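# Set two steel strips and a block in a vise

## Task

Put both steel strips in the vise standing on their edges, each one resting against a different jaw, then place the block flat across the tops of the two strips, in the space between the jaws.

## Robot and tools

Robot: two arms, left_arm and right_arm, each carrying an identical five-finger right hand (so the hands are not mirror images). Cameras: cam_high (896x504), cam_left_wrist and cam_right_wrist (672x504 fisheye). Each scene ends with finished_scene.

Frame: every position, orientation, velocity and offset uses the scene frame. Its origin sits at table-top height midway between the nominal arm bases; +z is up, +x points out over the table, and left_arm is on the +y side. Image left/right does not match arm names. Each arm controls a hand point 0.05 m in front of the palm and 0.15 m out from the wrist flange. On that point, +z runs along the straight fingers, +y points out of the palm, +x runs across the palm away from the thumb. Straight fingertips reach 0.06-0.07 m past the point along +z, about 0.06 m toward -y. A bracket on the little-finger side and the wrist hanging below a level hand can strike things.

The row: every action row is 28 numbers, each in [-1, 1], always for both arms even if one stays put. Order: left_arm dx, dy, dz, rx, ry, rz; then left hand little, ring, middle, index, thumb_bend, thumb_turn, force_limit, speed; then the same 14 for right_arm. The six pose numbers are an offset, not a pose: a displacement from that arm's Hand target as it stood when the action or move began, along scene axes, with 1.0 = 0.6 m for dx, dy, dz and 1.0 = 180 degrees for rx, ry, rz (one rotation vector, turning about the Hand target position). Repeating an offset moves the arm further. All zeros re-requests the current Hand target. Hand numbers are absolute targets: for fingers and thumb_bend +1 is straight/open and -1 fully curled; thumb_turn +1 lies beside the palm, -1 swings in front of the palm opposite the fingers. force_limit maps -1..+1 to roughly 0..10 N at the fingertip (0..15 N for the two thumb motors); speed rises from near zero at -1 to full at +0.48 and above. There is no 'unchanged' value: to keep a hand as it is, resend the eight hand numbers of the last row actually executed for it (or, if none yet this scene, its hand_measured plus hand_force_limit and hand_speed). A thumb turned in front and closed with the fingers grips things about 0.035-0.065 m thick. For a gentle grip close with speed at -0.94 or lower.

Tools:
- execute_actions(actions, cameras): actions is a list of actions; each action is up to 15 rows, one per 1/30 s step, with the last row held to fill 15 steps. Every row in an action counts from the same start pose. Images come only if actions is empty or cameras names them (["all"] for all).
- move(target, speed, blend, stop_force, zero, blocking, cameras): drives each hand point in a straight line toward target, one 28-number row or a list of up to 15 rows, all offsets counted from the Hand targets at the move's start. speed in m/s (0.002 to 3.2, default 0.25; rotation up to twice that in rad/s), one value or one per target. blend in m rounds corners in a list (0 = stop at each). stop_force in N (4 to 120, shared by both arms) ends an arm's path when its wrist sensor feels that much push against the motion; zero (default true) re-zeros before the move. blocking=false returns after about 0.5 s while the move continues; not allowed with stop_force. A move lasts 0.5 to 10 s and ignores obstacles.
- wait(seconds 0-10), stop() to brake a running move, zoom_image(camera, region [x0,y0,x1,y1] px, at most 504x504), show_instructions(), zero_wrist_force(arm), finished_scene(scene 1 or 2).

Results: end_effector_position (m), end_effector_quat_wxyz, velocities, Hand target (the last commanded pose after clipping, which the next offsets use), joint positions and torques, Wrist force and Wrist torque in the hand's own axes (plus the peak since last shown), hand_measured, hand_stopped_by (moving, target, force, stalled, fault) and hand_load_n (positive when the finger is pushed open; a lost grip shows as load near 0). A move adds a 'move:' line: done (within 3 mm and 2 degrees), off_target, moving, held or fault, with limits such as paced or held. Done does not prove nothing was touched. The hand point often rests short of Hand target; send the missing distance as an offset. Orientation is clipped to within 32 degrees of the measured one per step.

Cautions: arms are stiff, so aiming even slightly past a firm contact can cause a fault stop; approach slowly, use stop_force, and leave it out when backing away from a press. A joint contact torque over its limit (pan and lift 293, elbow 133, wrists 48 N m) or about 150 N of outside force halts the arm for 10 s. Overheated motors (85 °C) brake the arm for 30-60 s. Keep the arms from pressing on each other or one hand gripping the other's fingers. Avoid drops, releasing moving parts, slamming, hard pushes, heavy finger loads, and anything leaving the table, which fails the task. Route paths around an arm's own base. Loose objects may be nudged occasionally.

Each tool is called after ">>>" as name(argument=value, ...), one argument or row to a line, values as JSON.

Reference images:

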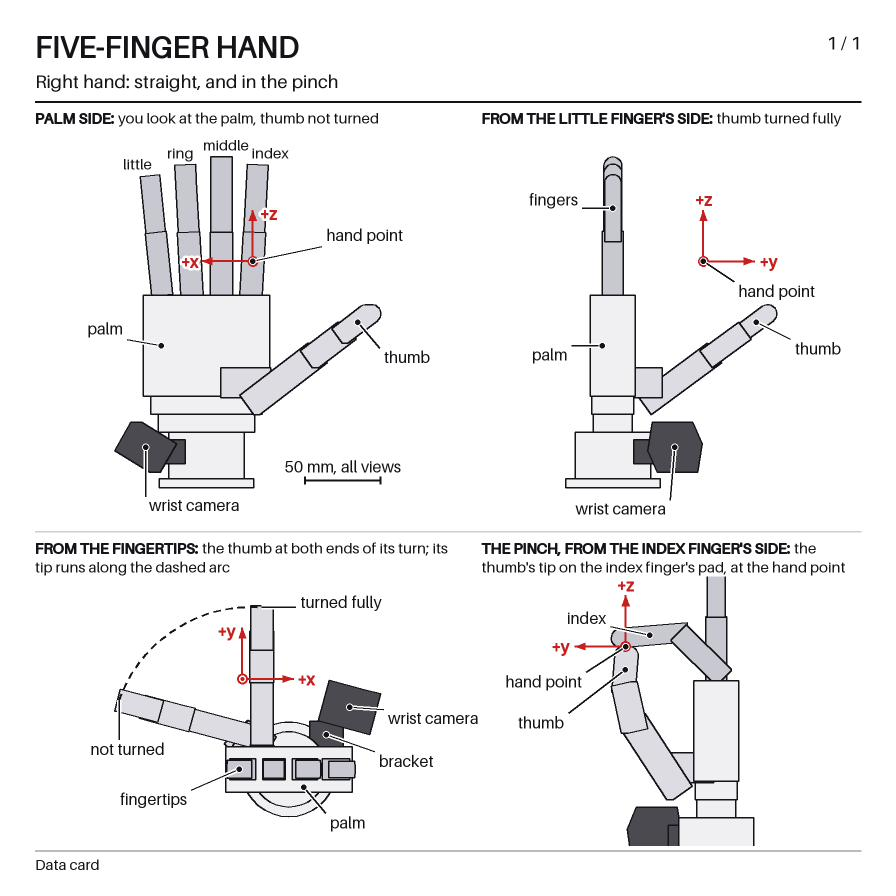

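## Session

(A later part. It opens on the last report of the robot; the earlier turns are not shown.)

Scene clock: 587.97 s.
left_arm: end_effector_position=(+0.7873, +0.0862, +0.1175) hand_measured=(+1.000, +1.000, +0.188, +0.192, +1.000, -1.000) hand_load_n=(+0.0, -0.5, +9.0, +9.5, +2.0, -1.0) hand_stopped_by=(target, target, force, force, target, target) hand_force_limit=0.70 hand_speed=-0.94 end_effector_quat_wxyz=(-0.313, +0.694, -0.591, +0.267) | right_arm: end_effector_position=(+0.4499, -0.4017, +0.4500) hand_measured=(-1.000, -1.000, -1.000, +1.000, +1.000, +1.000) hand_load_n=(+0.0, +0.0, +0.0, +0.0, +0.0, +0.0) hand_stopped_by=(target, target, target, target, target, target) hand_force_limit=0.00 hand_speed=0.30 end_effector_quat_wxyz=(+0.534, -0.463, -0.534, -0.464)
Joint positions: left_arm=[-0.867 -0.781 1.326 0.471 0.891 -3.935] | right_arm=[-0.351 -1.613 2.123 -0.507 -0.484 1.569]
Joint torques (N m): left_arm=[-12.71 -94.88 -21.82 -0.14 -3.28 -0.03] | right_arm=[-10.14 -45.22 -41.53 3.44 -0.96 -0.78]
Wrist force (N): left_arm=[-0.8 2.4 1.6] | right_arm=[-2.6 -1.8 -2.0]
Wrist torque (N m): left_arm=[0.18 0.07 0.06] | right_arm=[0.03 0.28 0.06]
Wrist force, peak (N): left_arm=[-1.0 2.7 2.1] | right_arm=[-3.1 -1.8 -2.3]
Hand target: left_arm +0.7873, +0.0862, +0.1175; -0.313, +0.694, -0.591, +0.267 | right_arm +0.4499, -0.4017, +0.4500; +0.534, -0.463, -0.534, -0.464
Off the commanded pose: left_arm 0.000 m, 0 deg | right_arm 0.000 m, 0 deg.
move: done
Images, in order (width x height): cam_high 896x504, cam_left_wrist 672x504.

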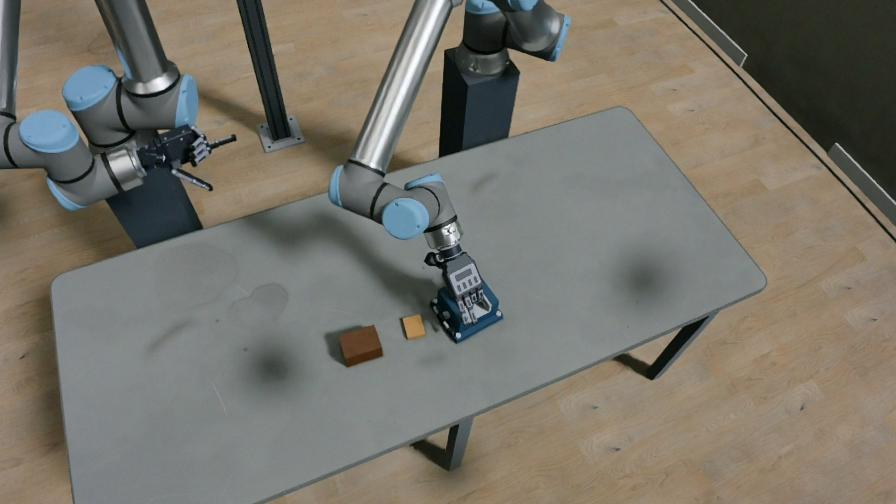

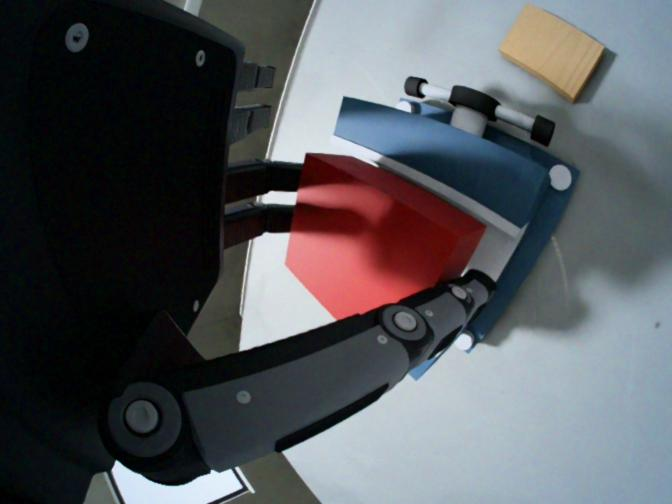

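>>> move(
  target=[0,0,-0.06,0,0,0,1,1,-0.15,-0.15,1,-1,0.7,-0.94,0,0,0,0,0,0,-1,-1,-1,1,1,1,0,0.3],
  speed=0.01,
  stop_force=4,
  cameras=["cam_left_wrist","cam_high"],
)

>>> zoom_image(
  camera="cam_left_wrist",
  region=[280, 90, 540, 290],
)

>>> zoom_image(
  camera="cam_high",
  region=[430, 250, 510, 330],
)

Scene clock: 592.77 s.
left_arm: end_effector_position=(+0.7873, +0.0862, +0.1031) hand_measured=(+1.000, +1.000, +0.188, +0.192, +1.000, -1.000) hand_load_n=(+0.0, +0.0, +6.0, +0.0, +0.5, +1.5) hand_stopped_by=(target, target, force, force, target, target) hand_force_limit=0.70 hand_speed=-0.94 end_effector_quat_wxyz=(-0.313, +0.694, -0.591, +0.267) | right_arm: end_effector_position=(+0.4499, -0.4017, +0.4500) hand_measured=(-1.000, -1.000, -1.000, +1.000, +1.000, +1.000) hand_load_n=(+0.0, +0.0, +0.0, +0.0, +0.0, +0.0) hand_stopped_by=(target, target, target, target, target, target) hand_force_limit=0.00 hand_speed=0.30 end_effector_quat_wxyz=(+0.534, -0.463, -0.534, -0.464)
Joint positions: left_arm=[-0.867 -0.769 1.331 0.453 0.891 -3.935] | right_arm=[-0.351 -1.613 2.123 -0.507 -0.484 1.569]
Joint torques (N m): left_arm=[-10.54 -114.44 -45.47 5.74 -1.75 -0.33] | right_arm=[-10.17 -43.34 -40.06 2.89 -1.27 -1.15]
Wrist force (N): left_arm=[-0.2 2.2 1.6] | right_arm=[-2.6 -1.3 -2.3]
Wrist torque (N m): left_arm=[0.21 0.07 0.08] | right_arm=[0.13 0.31 0.07]
Wrist force, peak (N): left_arm=[-1.0 2.9 2.0] | right_arm=[-3.2 -1.7 -2.1]
Hand target: left_arm +0.7873, +0.0862, +0.1031; -0.313, +0.694, -0.591, +0.267 (not the last commanded pose) | right_arm +0.4499, -0.4017, +0.4500; +0.534, -0.463, -0.534, -0.464
Off the commanded pose: left_arm 0.022 m, 0 deg | right_arm 0.000 m, 0 deg.
move: contact (left_arm)
Images, in order (width x height): cam_high 896x504, cam_left_wrist 672x504.

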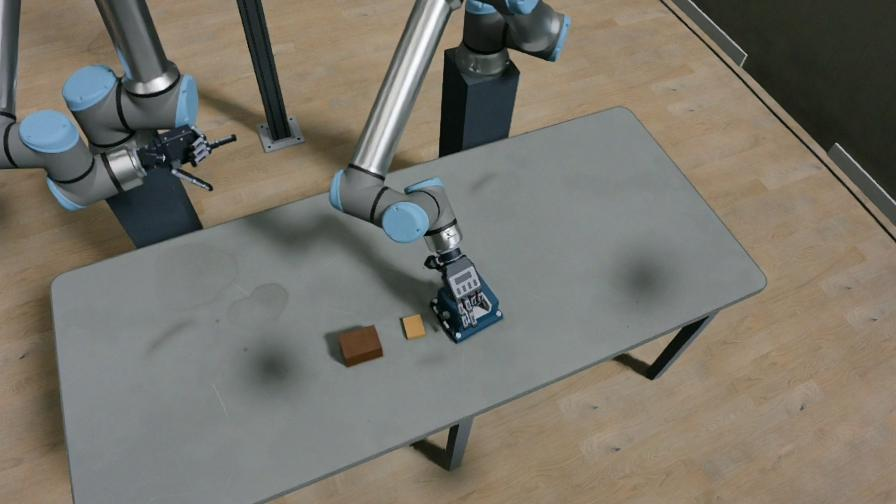

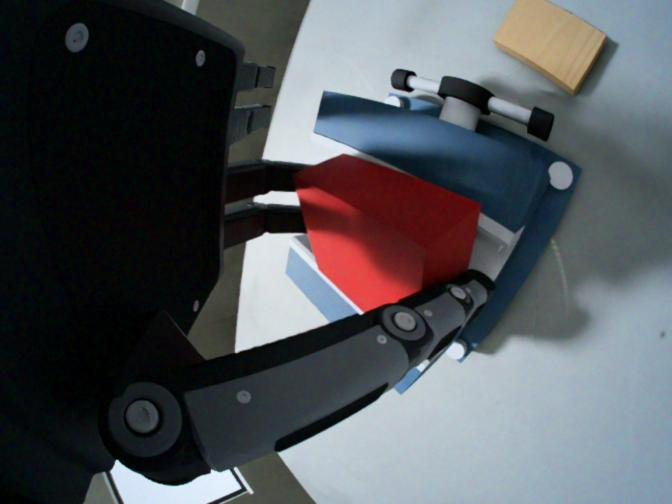

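Scaled by 1.938 from the camera's 672x504 image, which has a finer 960x720 frame.

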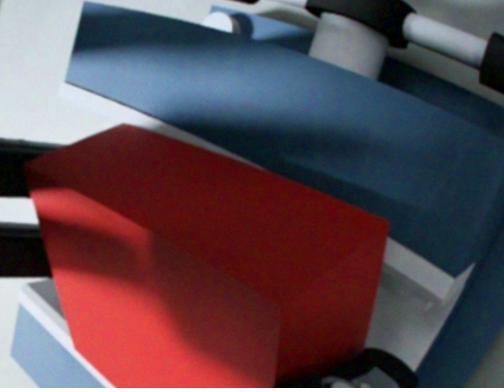

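Scaled by 6.300.

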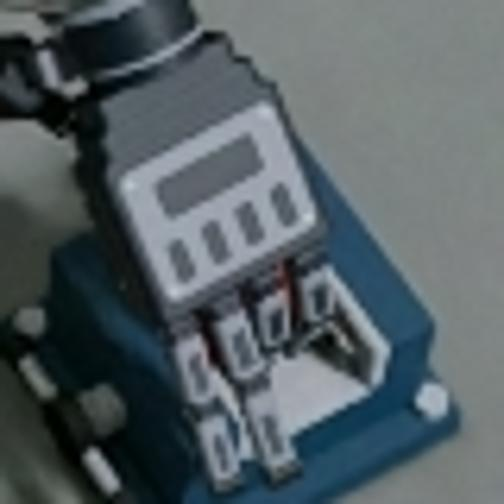

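>>> move(
  target=[0,0,0.0365,0,0,0,1,1,-0.15,-0.15,1,-1,0.7,-0.94,0,0,0,0,0,0,-1,-1,-1,1,1,1,0,0.3],
  speed=0.02,
  cameras=["cam_left_wrist","cam_high"],
)

>>> zoom_image(
  camera="cam_left_wrist",
  region=[280, 90, 540, 290],
)

Scene clock: 597.87 s.
left_arm: end_effector_position=(+0.7873, +0.0862, +0.1249) hand_measured=(+1.000, +1.000, +0.188, +0.192, +1.000, -1.000) hand_load_n=(+0.0, +0.0, +1.0, +0.0, +0.5, +0.5) hand_stopped_by=(target, target, force, force, target, target) hand_force_limit=0.70 hand_speed=-0.94 end_effector_quat_wxyz=(-0.313, +0.694, -0.591, +0.267) | right_arm: end_effector_position=(+0.4499, -0.4017, +0.4500) hand_measured=(-1.000, -1.000, -1.000, +1.000, +1.000, +1.000) hand_load_n=(+0.0, +0.0, +0.0, +0.0, +0.0, +0.0) hand_stopped_by=(target, target, target, target, target, target) hand_force_limit=0.00 hand_speed=0.30 end_effector_quat_wxyz=(+0.534, -0.463, -0.534, -0.464)
Joint positions: left_arm=[-0.867 -0.788 1.323 0.481 0.891 -3.935] | right_arm=[-0.351 -1.613 2.123 -0.507 -0.484 1.569]
Joint torques (N m): left_arm=[-7.12 -110.52 -45.46 5.56 -1.78 0.44] | right_arm=[-10.26 -44.83 -41.61 3.41 -1.12 -0.37]
Wrist force (N): left_arm=[-0.9 1.2 0.4] | right_arm=[-2.9 -1.4 -1.8]
Wrist torque (N m): left_arm=[0.13 0.06 0.06] | right_arm=[0.09 0.33 0.06]
Wrist force, peak (N): left_arm=[-0.6 2.4 2.2] | right_arm=[-3.3 -1.8 -1.9]
Hand target: left_arm +0.7873, +0.0862, +0.1250; -0.313, +0.694, -0.591, +0.267 | right_arm +0.4499, -0.4017, +0.4500; +0.534, -0.463, -0.534, -0.464
Off the commanded pose: left_arm 0.000 m, 0 deg | right_arm 0.000 m, 0 deg.
move: done
Images, in order (width x height): cam_high 896x504, cam_left_wrist 672x504.

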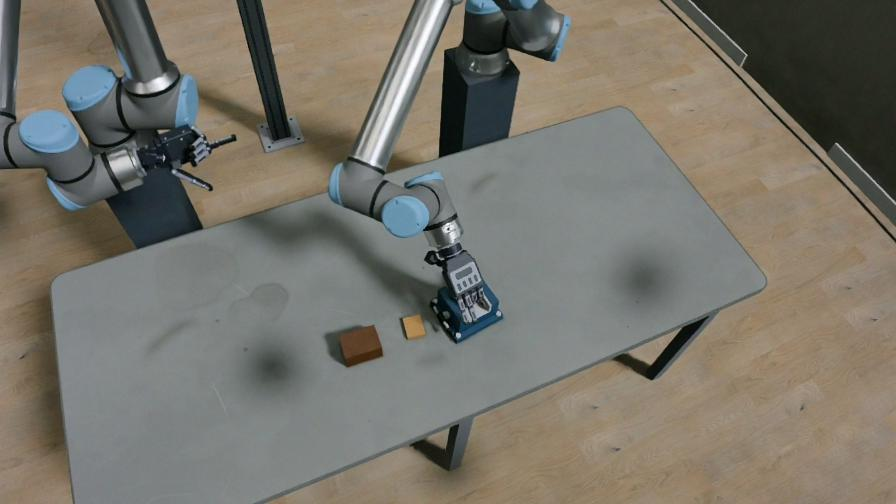

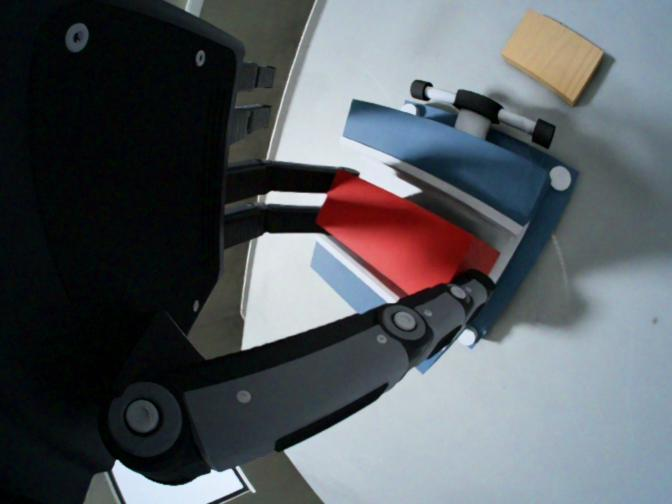

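Scaled by 1.938 from the camera's 672x504 image, which has a finer 960x720 frame.

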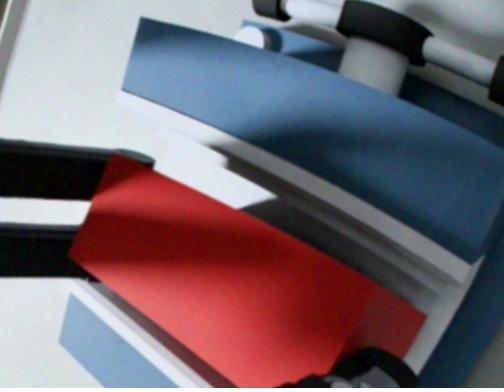

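>>> zoom_image(
  camera="cam_high",
  region=[440, 260, 500, 320],
)

>>> zoom_image(
  camera="cam_left_wrist",
  region=[300, 140, 420, 260],
)

>>> zoom_image(
  camera="cam_left_wrist",
  region=[400, 190, 520, 310],
)

Scaled by 8.400.

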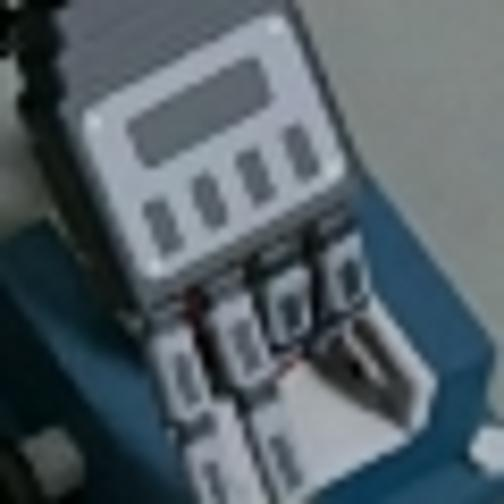

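Scaled by 4.200 from the camera's 672x504 image, which has a finer 960x720 frame.

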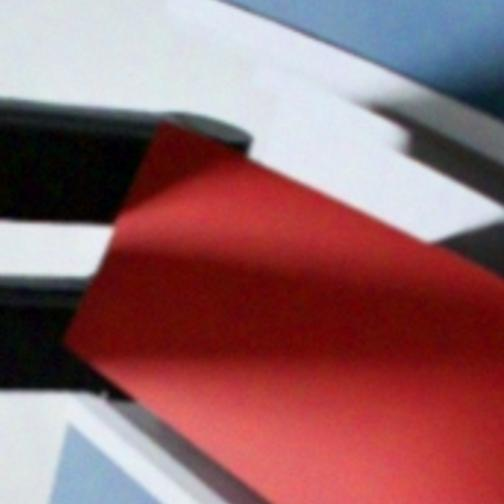

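Scaled by 4.200 from the camera's 672x504 image, which has a finer 960x720 frame.

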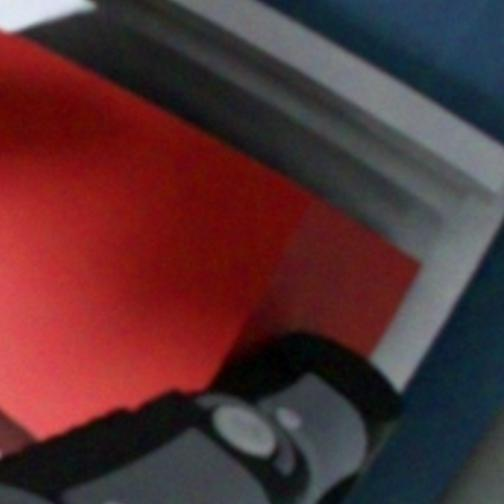

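>>> move(
  target=[
    [0,0,0,0,0,0,1,1,0.6,0.6,1,-1,0.2,-0.7,0,0,0,0,0,0,-1,-1,-1,1,1,1,0,0.3],
    [-0.0099,-0.0015,0,0,0,0,1,1,0.6,0.6,1,-1,0.2,-0.7,0,0,0,0,0,0,-1,-1,-1,1,1,1,0,0.3],
  ],
  speed=[0.02,0.02],
  cameras=["cam_left_wrist"],
)

>>> zoom_image(
  camera="cam_left_wrist",
  region=[280, 90, 540, 290],
)

Scene clock: 616.63 s.
left_arm: end_effector_position=(+0.7814, +0.0853, +0.1250) hand_measured=(+1.000, +1.000, +0.600, +0.600, +1.000, -1.000) hand_load_n=(+0.0, +0.0, +0.0, +0.0, -0.5, +0.0) hand_stopped_by=(target, target, target, target, target, target) hand_force_limit=0.20 hand_speed=-0.70 end_effector_quat_wxyz=(-0.313, +0.694, -0.591, +0.267) | right_arm: end_effector_position=(+0.4499, -0.4017, +0.4500) hand_measured=(-1.000, -1.000, -1.000, +1.000, +1.000, +1.000) hand_load_n=(+0.0, +0.0, +0.0, +0.0, +0.0, +0.0) hand_stopped_by=(target, target, target, target, target, target) hand_force_limit=0.00 hand_speed=0.30 end_effector_quat_wxyz=(+0.534, -0.463, -0.534, -0.464)
Joint positions: left_arm=[-0.873 -0.793 1.334 0.479 0.888 -3.941] | right_arm=[-0.351 -1.613 2.123 -0.507 -0.484 1.569]
Joint torques (N m): left_arm=[-13.94 -109.79 -20.54 -0.35 -2.87 -1.6] | right_arm=[-9.14 -44.92 -43.76 2.63 -0.74 -0.55]
Wrist force (N): left_arm=[-0.8 0.0 -0.4] | right_arm=[-2.7 -1.6 -1.6]
Wrist torque (N m): left_arm=[0.12 0.09 0.03] | right_arm=[0.03 0.30 0.06]
Wrist force, peak (N): left_arm=[-1.3 1.9 0.6] | right_arm=[-3.1 -1.8 -2.3]
Hand target: left_arm +0.7814, +0.0853, +0.1250; -0.313, +0.694, -0.591, +0.267 | right_arm +0.4499, -0.4017, +0.4500; +0.534, -0.463, -0.534, -0.464
Off the commanded pose: left_arm 0.000 m, 0 deg | right_arm 0.000 m, 0 deg.
move: done
Images, in order (width x height): cam_left_wrist 672x504.

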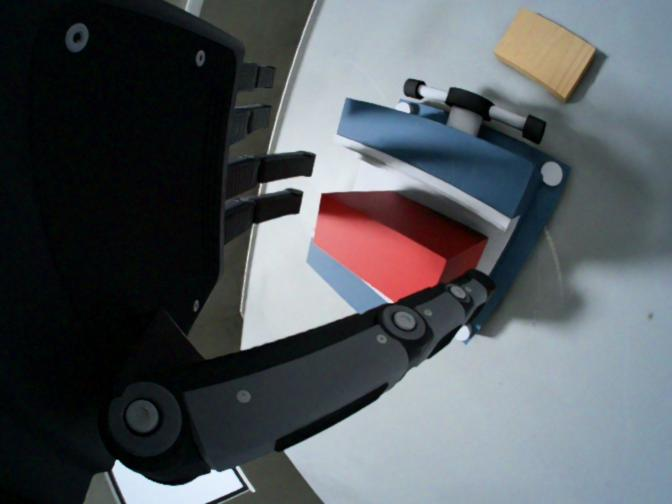

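Scaled by 1.938 from the camera's 672x504 image, which has a finer 960x720 frame.

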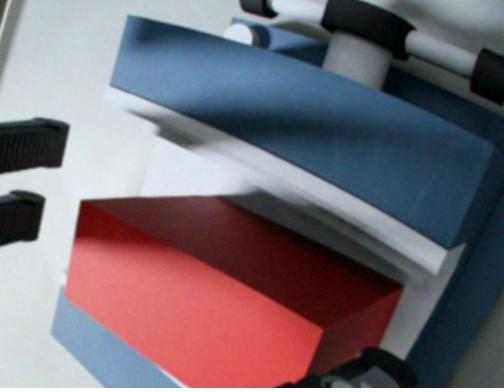

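>>> move(
  target=[
    [0,0,0.02,0,0,0,1,1,0.6,0.6,1,-1,0.2,-0.7,0,0,0,0,0,0,-1,-1,-1,1,1,1,0,0.3],
    [-0.02,-0.01,0.15,0,0,0,1,1,0.6,0.6,1,-1,0.2,-0.7,0,0,0,0,0,0,-1,-1,-1,1,1,1,0,0.3],
  ],
  speed=[0.02,0.1],
  blend=[0.003,0],
  cameras=["cam_left_wrist","cam_high"],
)

>>> zoom_image(
  camera="cam_high",
  region=[430, 250, 510, 330],
)

>>> zoom_image(
  camera="cam_left_wrist",
  region=[330, 110, 560, 330],
)

Scene clock: 619.50 s.
left_arm: end_effector_position=(+0.7694, +0.0793, +0.2149) hand_measured=(+1.000, +1.000, +0.600, +0.600, +1.000, -1.000) hand_load_n=(+0.0, +0.5, +0.0, +0.0, +0.0, +0.0) hand_stopped_by=(target, target, target, target, target, target) hand_force_limit=0.20 hand_speed=-0.70 end_effector_quat_wxyz=(-0.313, +0.694, -0.591, +0.267) | right_arm: end_effector_position=(+0.4499, -0.4017, +0.4500) hand_measured=(-1.000, -1.000, -1.000, +1.000, +1.000, +1.000) hand_load_n=(+0.0, +0.0, +0.0, +0.0, +0.0, +0.0) hand_stopped_by=(target, target, target, target, target, target) hand_force_limit=0.00 hand_speed=0.30 end_effector_quat_wxyz=(+0.534, -0.463, -0.534, -0.464)
Joint positions: left_arm=[-0.889 -0.871 1.3 0.602 0.88 -3.959] | right_arm=[-0.351 -1.613 2.123 -0.507 -0.484 1.569]
Joint torques (N m): left_arm=[-13.18 -108.7 -46.33 5.66 -2.84 -1.31] | right_arm=[-5.12 -40.09 -42.63 3.14 -0.95 -0.74]
Wrist force (N): left_arm=[-0.7 0.1 -0.1] | right_arm=[-2.5 -1.9 -2.1]
Wrist torque (N m): left_arm=[0.12 0.05 0.07] | right_arm=[0.02 0.28 0.06]
Wrist force, peak (N): left_arm=[-1.3 0.2 -0.3] | right_arm=[-3.0 -2.2 -2.2]
Hand target: left_arm +0.7694, +0.0793, +0.2150; -0.313, +0.694, -0.591, +0.267 | right_arm +0.4499, -0.4017, +0.4500; +0.534, -0.463, -0.534, -0.464
Off the commanded pose: left_arm 0.000 m, 0 deg | right_arm 0.000 m, 0 deg.
move: done
Images, in order (width x height): cam_high 896x504, cam_left_wrist 672x504.

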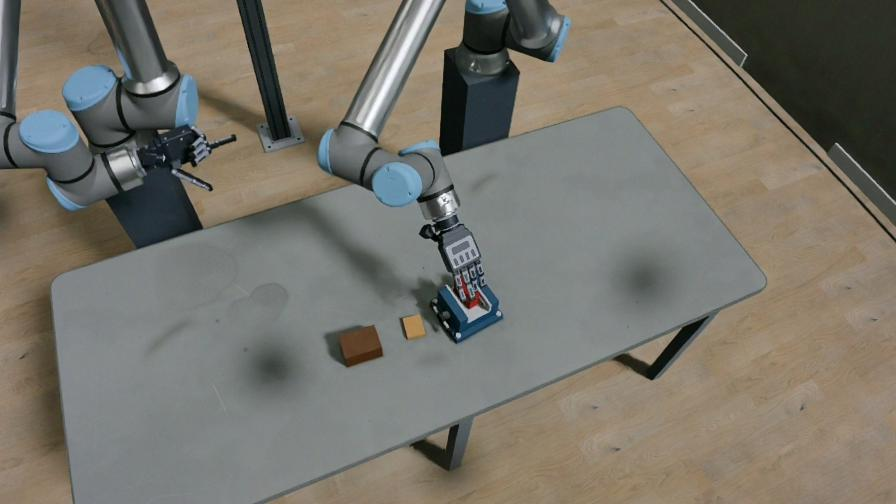

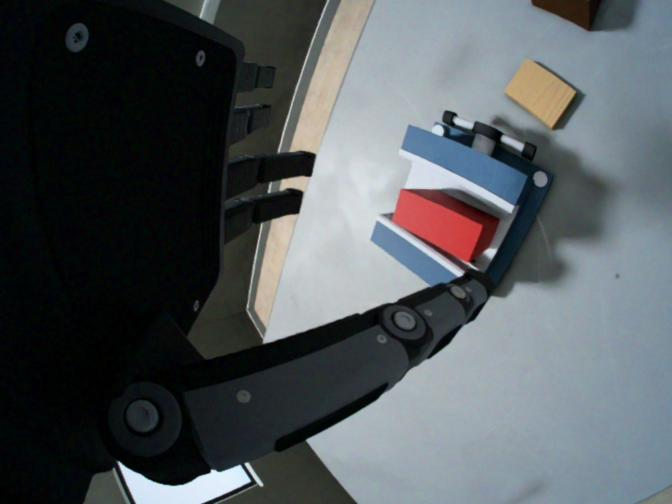

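Scaled by 6.300.

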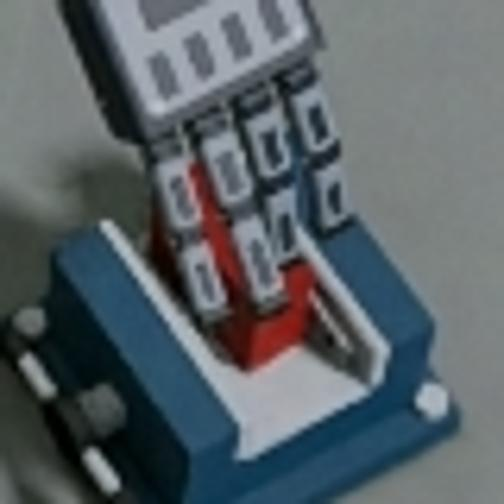

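Scaled by 2.191 from the camera's 672x504 image, which has a finer 960x720 frame.

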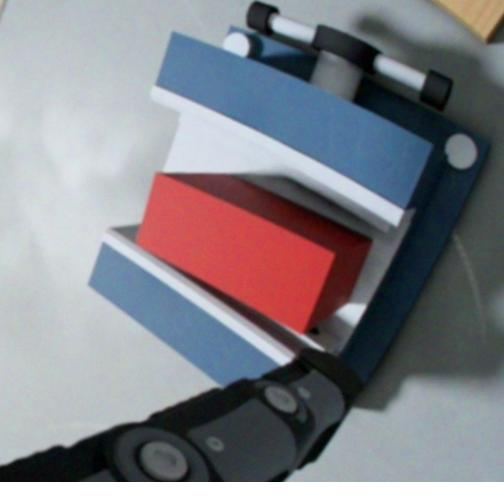

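>>> execute_actions(
  actions=[],
)

>>> zoom_image(
  camera="cam_high",
  region=[430, 250, 510, 330],
)

>>> zoom_image(
  camera="cam_left_wrist",
  region=[200, 50, 500, 300],
)

Scene clock: 623.20 s.
left_arm: end_effector_position=(+0.7694, +0.0793, +0.2150) hand_measured=(+1.000, +1.000, +0.600, +0.600, +1.000, -1.000) hand_load_n=(+0.0, -0.5, +0.0, +0.0, +0.0, +0.0) hand_stopped_by=(target, target, target, target, target, target) hand_force_limit=0.20 hand_speed=-0.70 end_effector_quat_wxyz=(-0.313, +0.694, -0.591, +0.267) | right_arm: end_effector_position=(+0.4499, -0.4017, +0.4500) hand_measured=(-1.000, -1.000, -1.000, +1.000, +1.000, +1.000) hand_load_n=(+0.0, +0.0, +0.0, +0.0, +0.0, +0.0) hand_stopped_by=(target, target, target, target, target, target) hand_force_limit=0.00 hand_speed=0.30 end_effector_quat_wxyz=(+0.534, -0.463, -0.534, -0.464)
Joint positions: left_arm=[-0.889 -0.872 1.3 0.603 0.88 -3.959] | right_arm=[-0.351 -1.613 2.123 -0.507 -0.484 1.569]
Joint velocities: within noise
Joint torques (N m): left_arm=[-14.11 -106.53 -46.81 5.61 -3.03 -1.28] | right_arm=[-11.78 -40.77 -42.45 3.55 -0.97 -0.64]
Motor temperatures (°C): left_arm=[31 31 33 35 36 33] | right_arm=[31 33 28 38 37 38]
Wrist force (N): left_arm=[-1.1 0.3 -0.3] | right_arm=[-2.7 -1.6 -2.0]
Wrist torque (N m): left_arm=[0.15 0.11 0.05] | right_arm=[0.06 0.30 0.06]
Wrist force, peak (N): left_arm=[-1.2 0.3 0.0] | right_arm=[-3.1 -1.9 -2.0]
Hand target: left_arm +0.7694, +0.0793, +0.2150; -0.313, +0.694, -0.591, +0.267 | right_arm +0.4499, -0.4017, +0.4500; +0.534, -0.463, -0.534, -0.464
Off the commanded pose: left_arm 0.000 m, 0 deg | right_arm 0.000 m, 0 deg.

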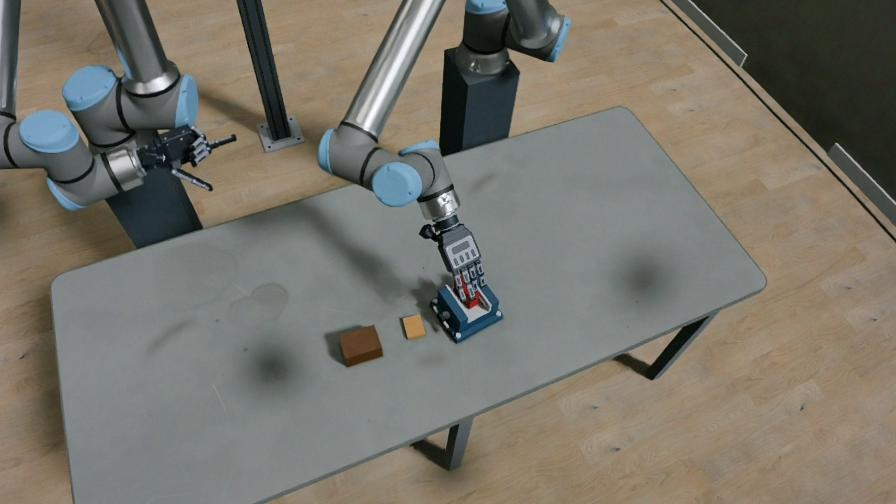

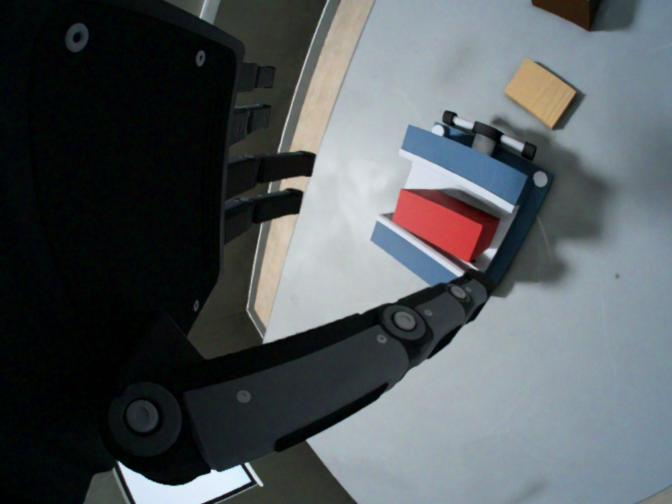

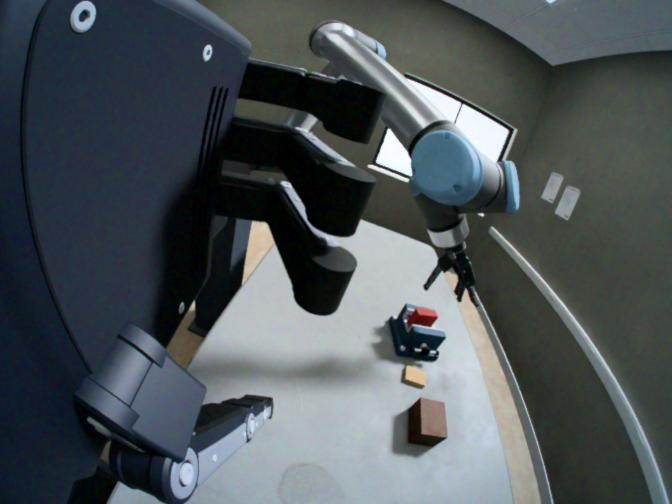

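Scaled by 6.300.

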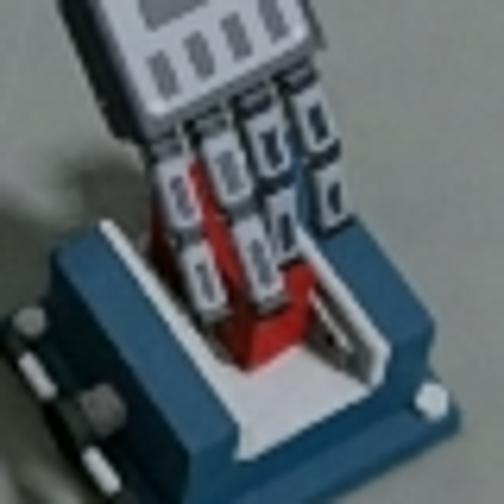

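Scaled by 1.680 from the camera's 672x504 image, which has a finer 960x720 frame.

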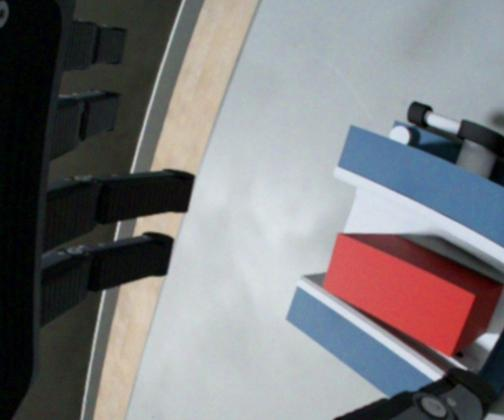

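>>> zoom_image(
  camera="cam_left_wrist",
  region=[360, 110, 560, 290],
)

>>> zoom_image(
  camera="cam_high",
  region=[440, 270, 500, 330],
)

Scaled by 2.520 from the camera's 672x504 image, which has a finer 960x720 frame.

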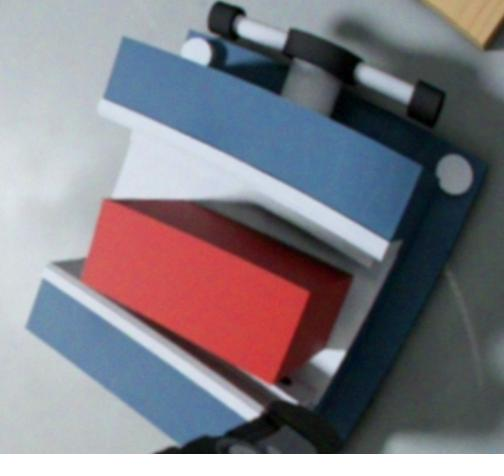

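Scaled by 8.400.

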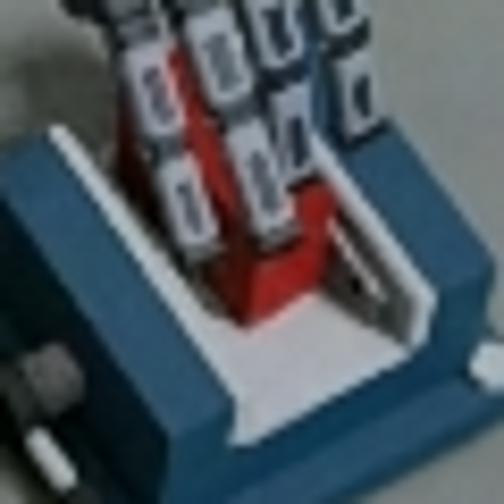

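>>> move(
  target=[-0.0097, 0.0183, -0.0748, 0, 0, 0.0322, 1, 1, 0.6, 0.6, 1, -1, 0.2, -0.7, 0, 0, 0, 0, 0, 0, -1, -1, -1, 1, 1, 1, 0, 0.3],
  speed=0.15,
  cameras=["cam_high", "cam_left_wrist"],
)

>>> zoom_image(
  camera="cam_left_wrist",
  region=[360, 110, 600, 310],
)

>>> zoom_image(
  camera="cam_high",
  region=[440, 270, 500, 330],
)

Scene clock: 645.03 s.
left_arm: end_effector_position=(+0.7635, +0.0903, +0.1701) hand_measured=(+1.000, +1.000, +0.600, +0.600, +1.000, -1.000) hand_load_n=(+0.0, +0.0, +0.0, +0.0, +0.0, +0.0) hand_stopped_by=(target, target, target, target, target, target) hand_force_limit=0.20 hand_speed=-0.70 end_effector_quat_wxyz=(-0.326, +0.723, -0.555, +0.251) | right_arm: end_effector_position=(+0.4499, -0.4017, +0.4500) hand_measured=(-1.000, -1.000, -1.000, +1.000, +1.000, +1.000) hand_load_n=(+0.0, +0.0, +0.0, +0.0, +0.0, +0.0) hand_stopped_by=(target, target, target, target, target, target) hand_force_limit=0.00 hand_speed=0.30 end_effector_quat_wxyz=(+0.534, -0.463, -0.534, -0.464)
Joint positions: left_arm=[-0.892 -0.82 1.312 0.619 0.83 -4.08] | right_arm=[-0.351 -1.613 2.123 -0.507 -0.484 1.569]
Joint torques (N m): left_arm=[-13.05 -90.11 -45.64 5.65 -3.13 -1.02] | right_arm=[-8.51 -42.87 -44.26 3.69 -1.24 -0.53]
Wrist force (N): left_arm=[-0.8 0.1 0.0] | right_arm=[-2.9 -1.7 -2.1]
Wrist torque (N m): left_arm=[0.11 0.06 0.05] | right_arm=[0.05 0.34 0.04]
Wrist force, peak (N): left_arm=[-0.7 1.4 0.3] | right_arm=[-3.0 -2.0 -2.1]
Hand target: left_arm +0.7635, +0.0903, +0.1701; -0.326, +0.723, -0.555, +0.251 | right_arm +0.4499, -0.4017, +0.4500; +0.534, -0.463, -0.534, -0.464
Off the commanded pose: left_arm 0.000 m, 0 deg | right_arm 0.000 m, 0 deg.
move: done
Images, in order (width x height): cam_high 896x504, cam_left_wrist 672x504.

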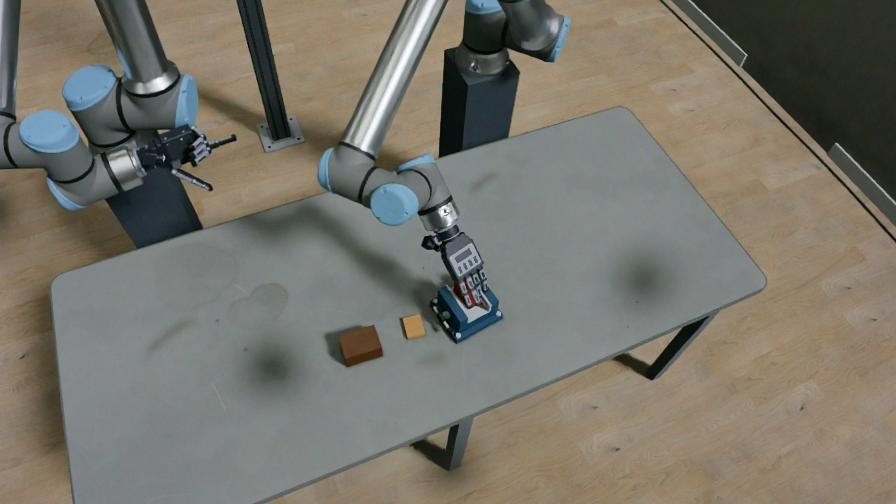

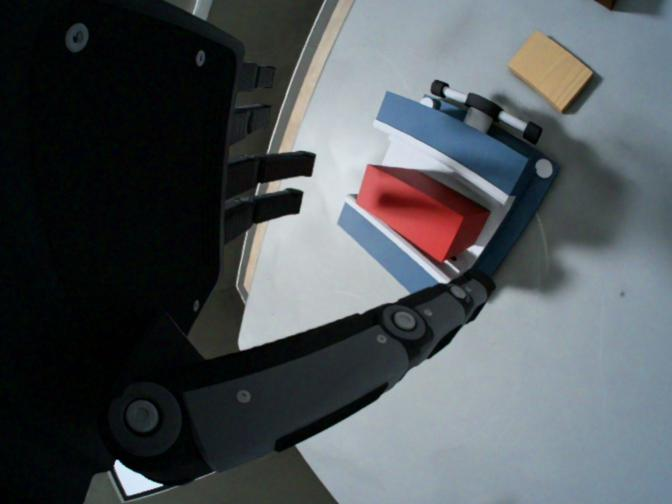

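Scaled by 2.100 from the camera's 672x504 image, which has a finer 960x720 frame.

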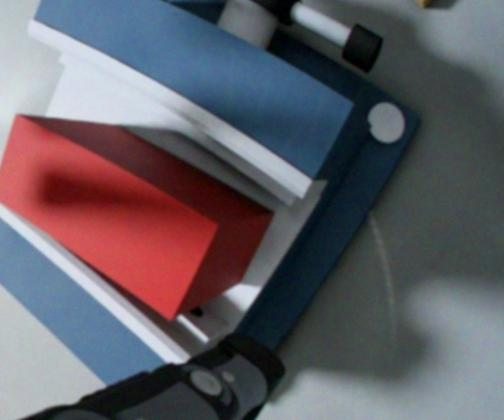

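Scaled by 8.400.

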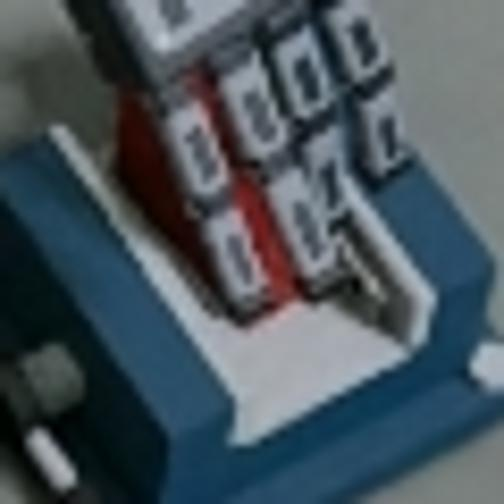

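>>> move(
  target=[0, 0, -0.1067, 0, 0, 0, 1, 1, 0.6, 0.6, 1, -1, 0.2, -0.7, 0, 0, 0, 0, 0, 0, -1, -1, -1, 1, 1, 1, 0, 0.3],
  speed=0.06,
  stop_force=5,
  cameras=["cam_high", "cam_left_wrist"],
)

>>> zoom_image(
  camera="cam_left_wrist",
  region=[260, 90, 560, 310],
)

>>> zoom_image(
  camera="cam_high",
  region=[440, 270, 500, 330],
)

Scene clock: 650.73 s.
left_arm: end_effector_position=(+0.7635, +0.0902, +0.1061) hand_measured=(+1.000, +1.000, +0.600, +0.600, +1.000, -1.000) hand_load_n=(+0.0, +0.0, +0.0, +0.0, +0.0, +0.0) hand_stopped_by=(target, target, target, target, target, target) hand_force_limit=0.20 hand_speed=-0.70 end_effector_quat_wxyz=(-0.326, +0.723, -0.555, +0.251) | right_arm: end_effector_position=(+0.4499, -0.4017, +0.4500) hand_measured=(-1.000, -1.000, -1.000, +1.000, +1.000, +1.000) hand_load_n=(+0.0, +0.0, +0.0, +0.0, +0.0, +0.0) hand_stopped_by=(target, target, target, target, target, target) hand_force_limit=0.00 hand_speed=0.30 end_effector_quat_wxyz=(+0.534, -0.463, -0.534, -0.464)
Joint positions: left_arm=[-0.892 -0.765 1.339 0.537 0.83 -4.08] | right_arm=[-0.351 -1.613 2.123 -0.507 -0.484 1.569]
Joint torques (N m): left_arm=[-5.61 -91.42 -19.07 0.08 -2.8 1.49] | right_arm=[-9.4 -45 -44.81 2.68 -0.56 -0.39]
Wrist force (N): left_arm=[-0.7 0.0 0.3] | right_arm=[-2.6 -1.5 -2.0]
Wrist torque (N m): left_arm=[0.07 0.05 0.03] | right_arm=[0.07 0.29 0.07]
Wrist force, peak (N): left_arm=[-0.9 0.4 0.7] | right_arm=[-3.3 -1.6 -2.0]
Hand target: left_arm +0.7635, +0.0903, +0.1061; -0.326, +0.723, -0.555, +0.251 | right_arm +0.4499, -0.4017, +0.4500; +0.534, -0.463, -0.534, -0.464
Off the commanded pose: left_arm 0.000 m, 0 deg | right_arm 0.000 m, 0 deg.
move: done
Images, in order (width x height): cam_high 896x504, cam_left_wrist 672x504.

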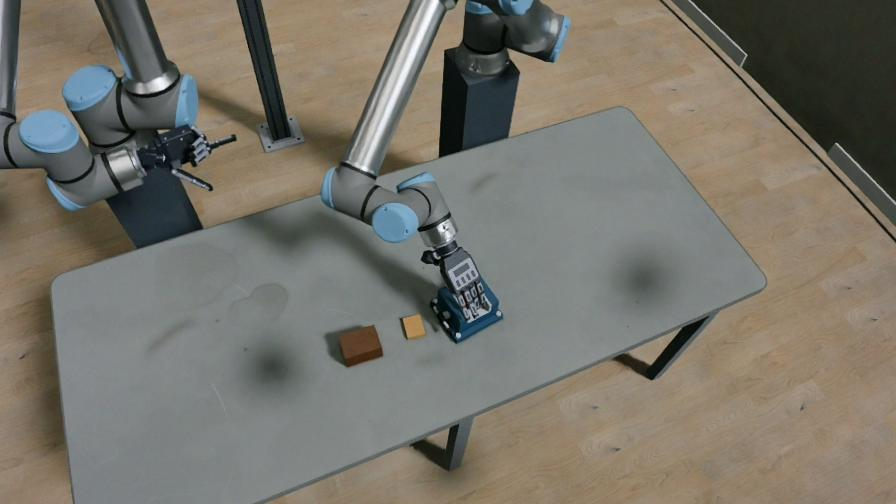

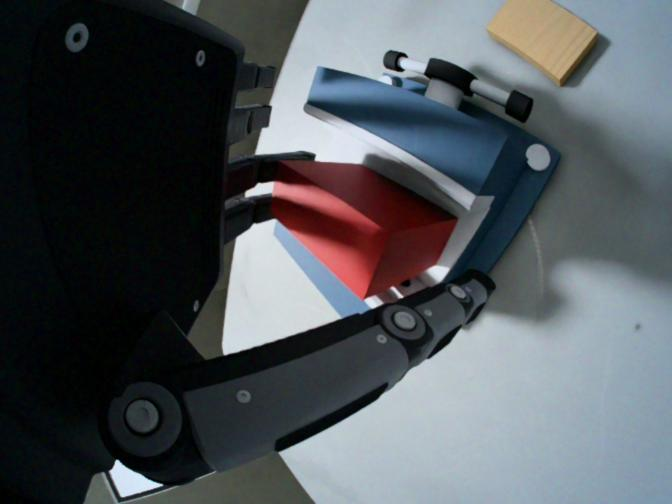

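Scaled by 1.680 from the camera's 672x504 image, which has a finer 960x720 frame.

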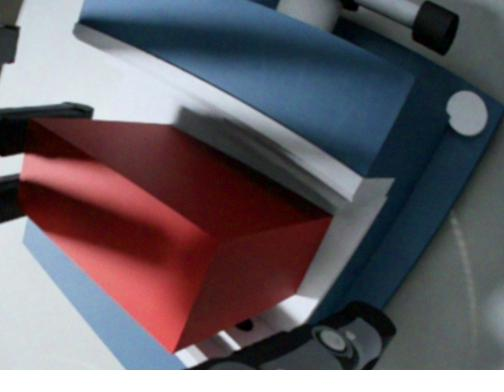

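Scaled by 8.400.

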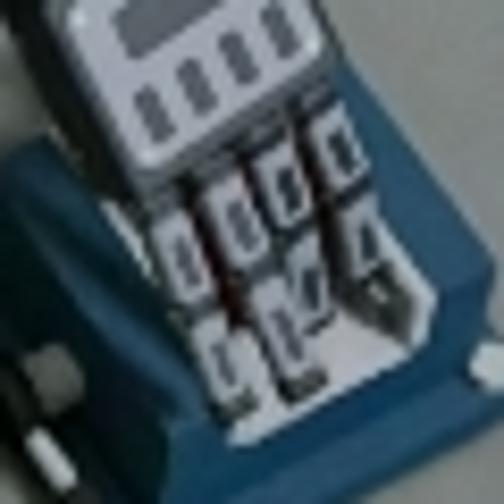

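>>> move(
  target=[0, 0, 0, 0, 0, 0, 1, 1, -0.1, -0.1, 1, -1, -0.2, -0.9, 0, 0, 0, 0, 0, 0, -1, -1, -1, 1, 1, 1, 0, 0.3],
  cameras=["cam_left_wrist"],
)

Scene clock: 653.67 s.
left_arm: end_effector_position=(+0.7635, +0.0902, +0.1061) hand_measured=(+1.000, +1.000, +0.210, +0.192, +1.000, -1.000) hand_load_n=(+0.0, +0.0, +4.0, +7.5, +1.5, -1.0) hand_stopped_by=(target, target, force, force, target, target) hand_force_limit=-0.20 hand_speed=-0.90 end_effector_quat_wxyz=(-0.326, +0.723, -0.555, +0.251) | right_arm: end_effector_position=(+0.4499, -0.4017, +0.4500) hand_measured=(-1.000, -1.000, -1.000, +1.000, +1.000, +1.000) hand_load_n=(+0.0, +0.0, +0.0, +0.0, +0.0, +0.0) hand_stopped_by=(target, target, target, target, target, target) hand_force_limit=0.00 hand_speed=0.30 end_effector_quat_wxyz=(+0.534, -0.463, -0.534, -0.464)
Joint positions: left_arm=[-0.892 -0.765 1.339 0.537 0.83 -4.08] | right_arm=[-0.351 -1.613 2.123 -0.507 -0.484 1.569]
Joint torques (N m): left_arm=[14.37 -93.55 -20.5 0.85 -1.71 1.38] | right_arm=[-5.56 -42.53 -45.41 2.86 -0.75 -0.41]
Wrist force (N): left_arm=[-0.7 1.8 1.0] | right_arm=[-2.6 -1.8 -1.9]
Wrist torque (N m): left_arm=[0.15 0.04 0.06] | right_arm=[0.02 0.28 0.05]
Wrist force, peak (N): left_arm=[-0.6 1.6 2.2] | right_arm=[-3.0 -1.7 -2.0]
Hand target: left_arm +0.7635, +0.0903, +0.1061; -0.326, +0.723, -0.555, +0.251 | right_arm +0.4499, -0.4017, +0.4500; +0.534, -0.463, -0.534, -0.464
Off the commanded pose: left_arm 0.000 m, 0 deg | right_arm 0.000 m, 0 deg.
move: done
Images, in order (width x height): cam_left_wrist 672x504.

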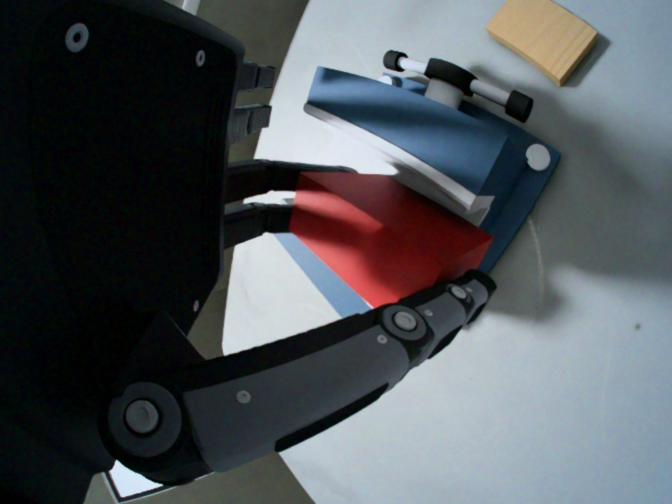

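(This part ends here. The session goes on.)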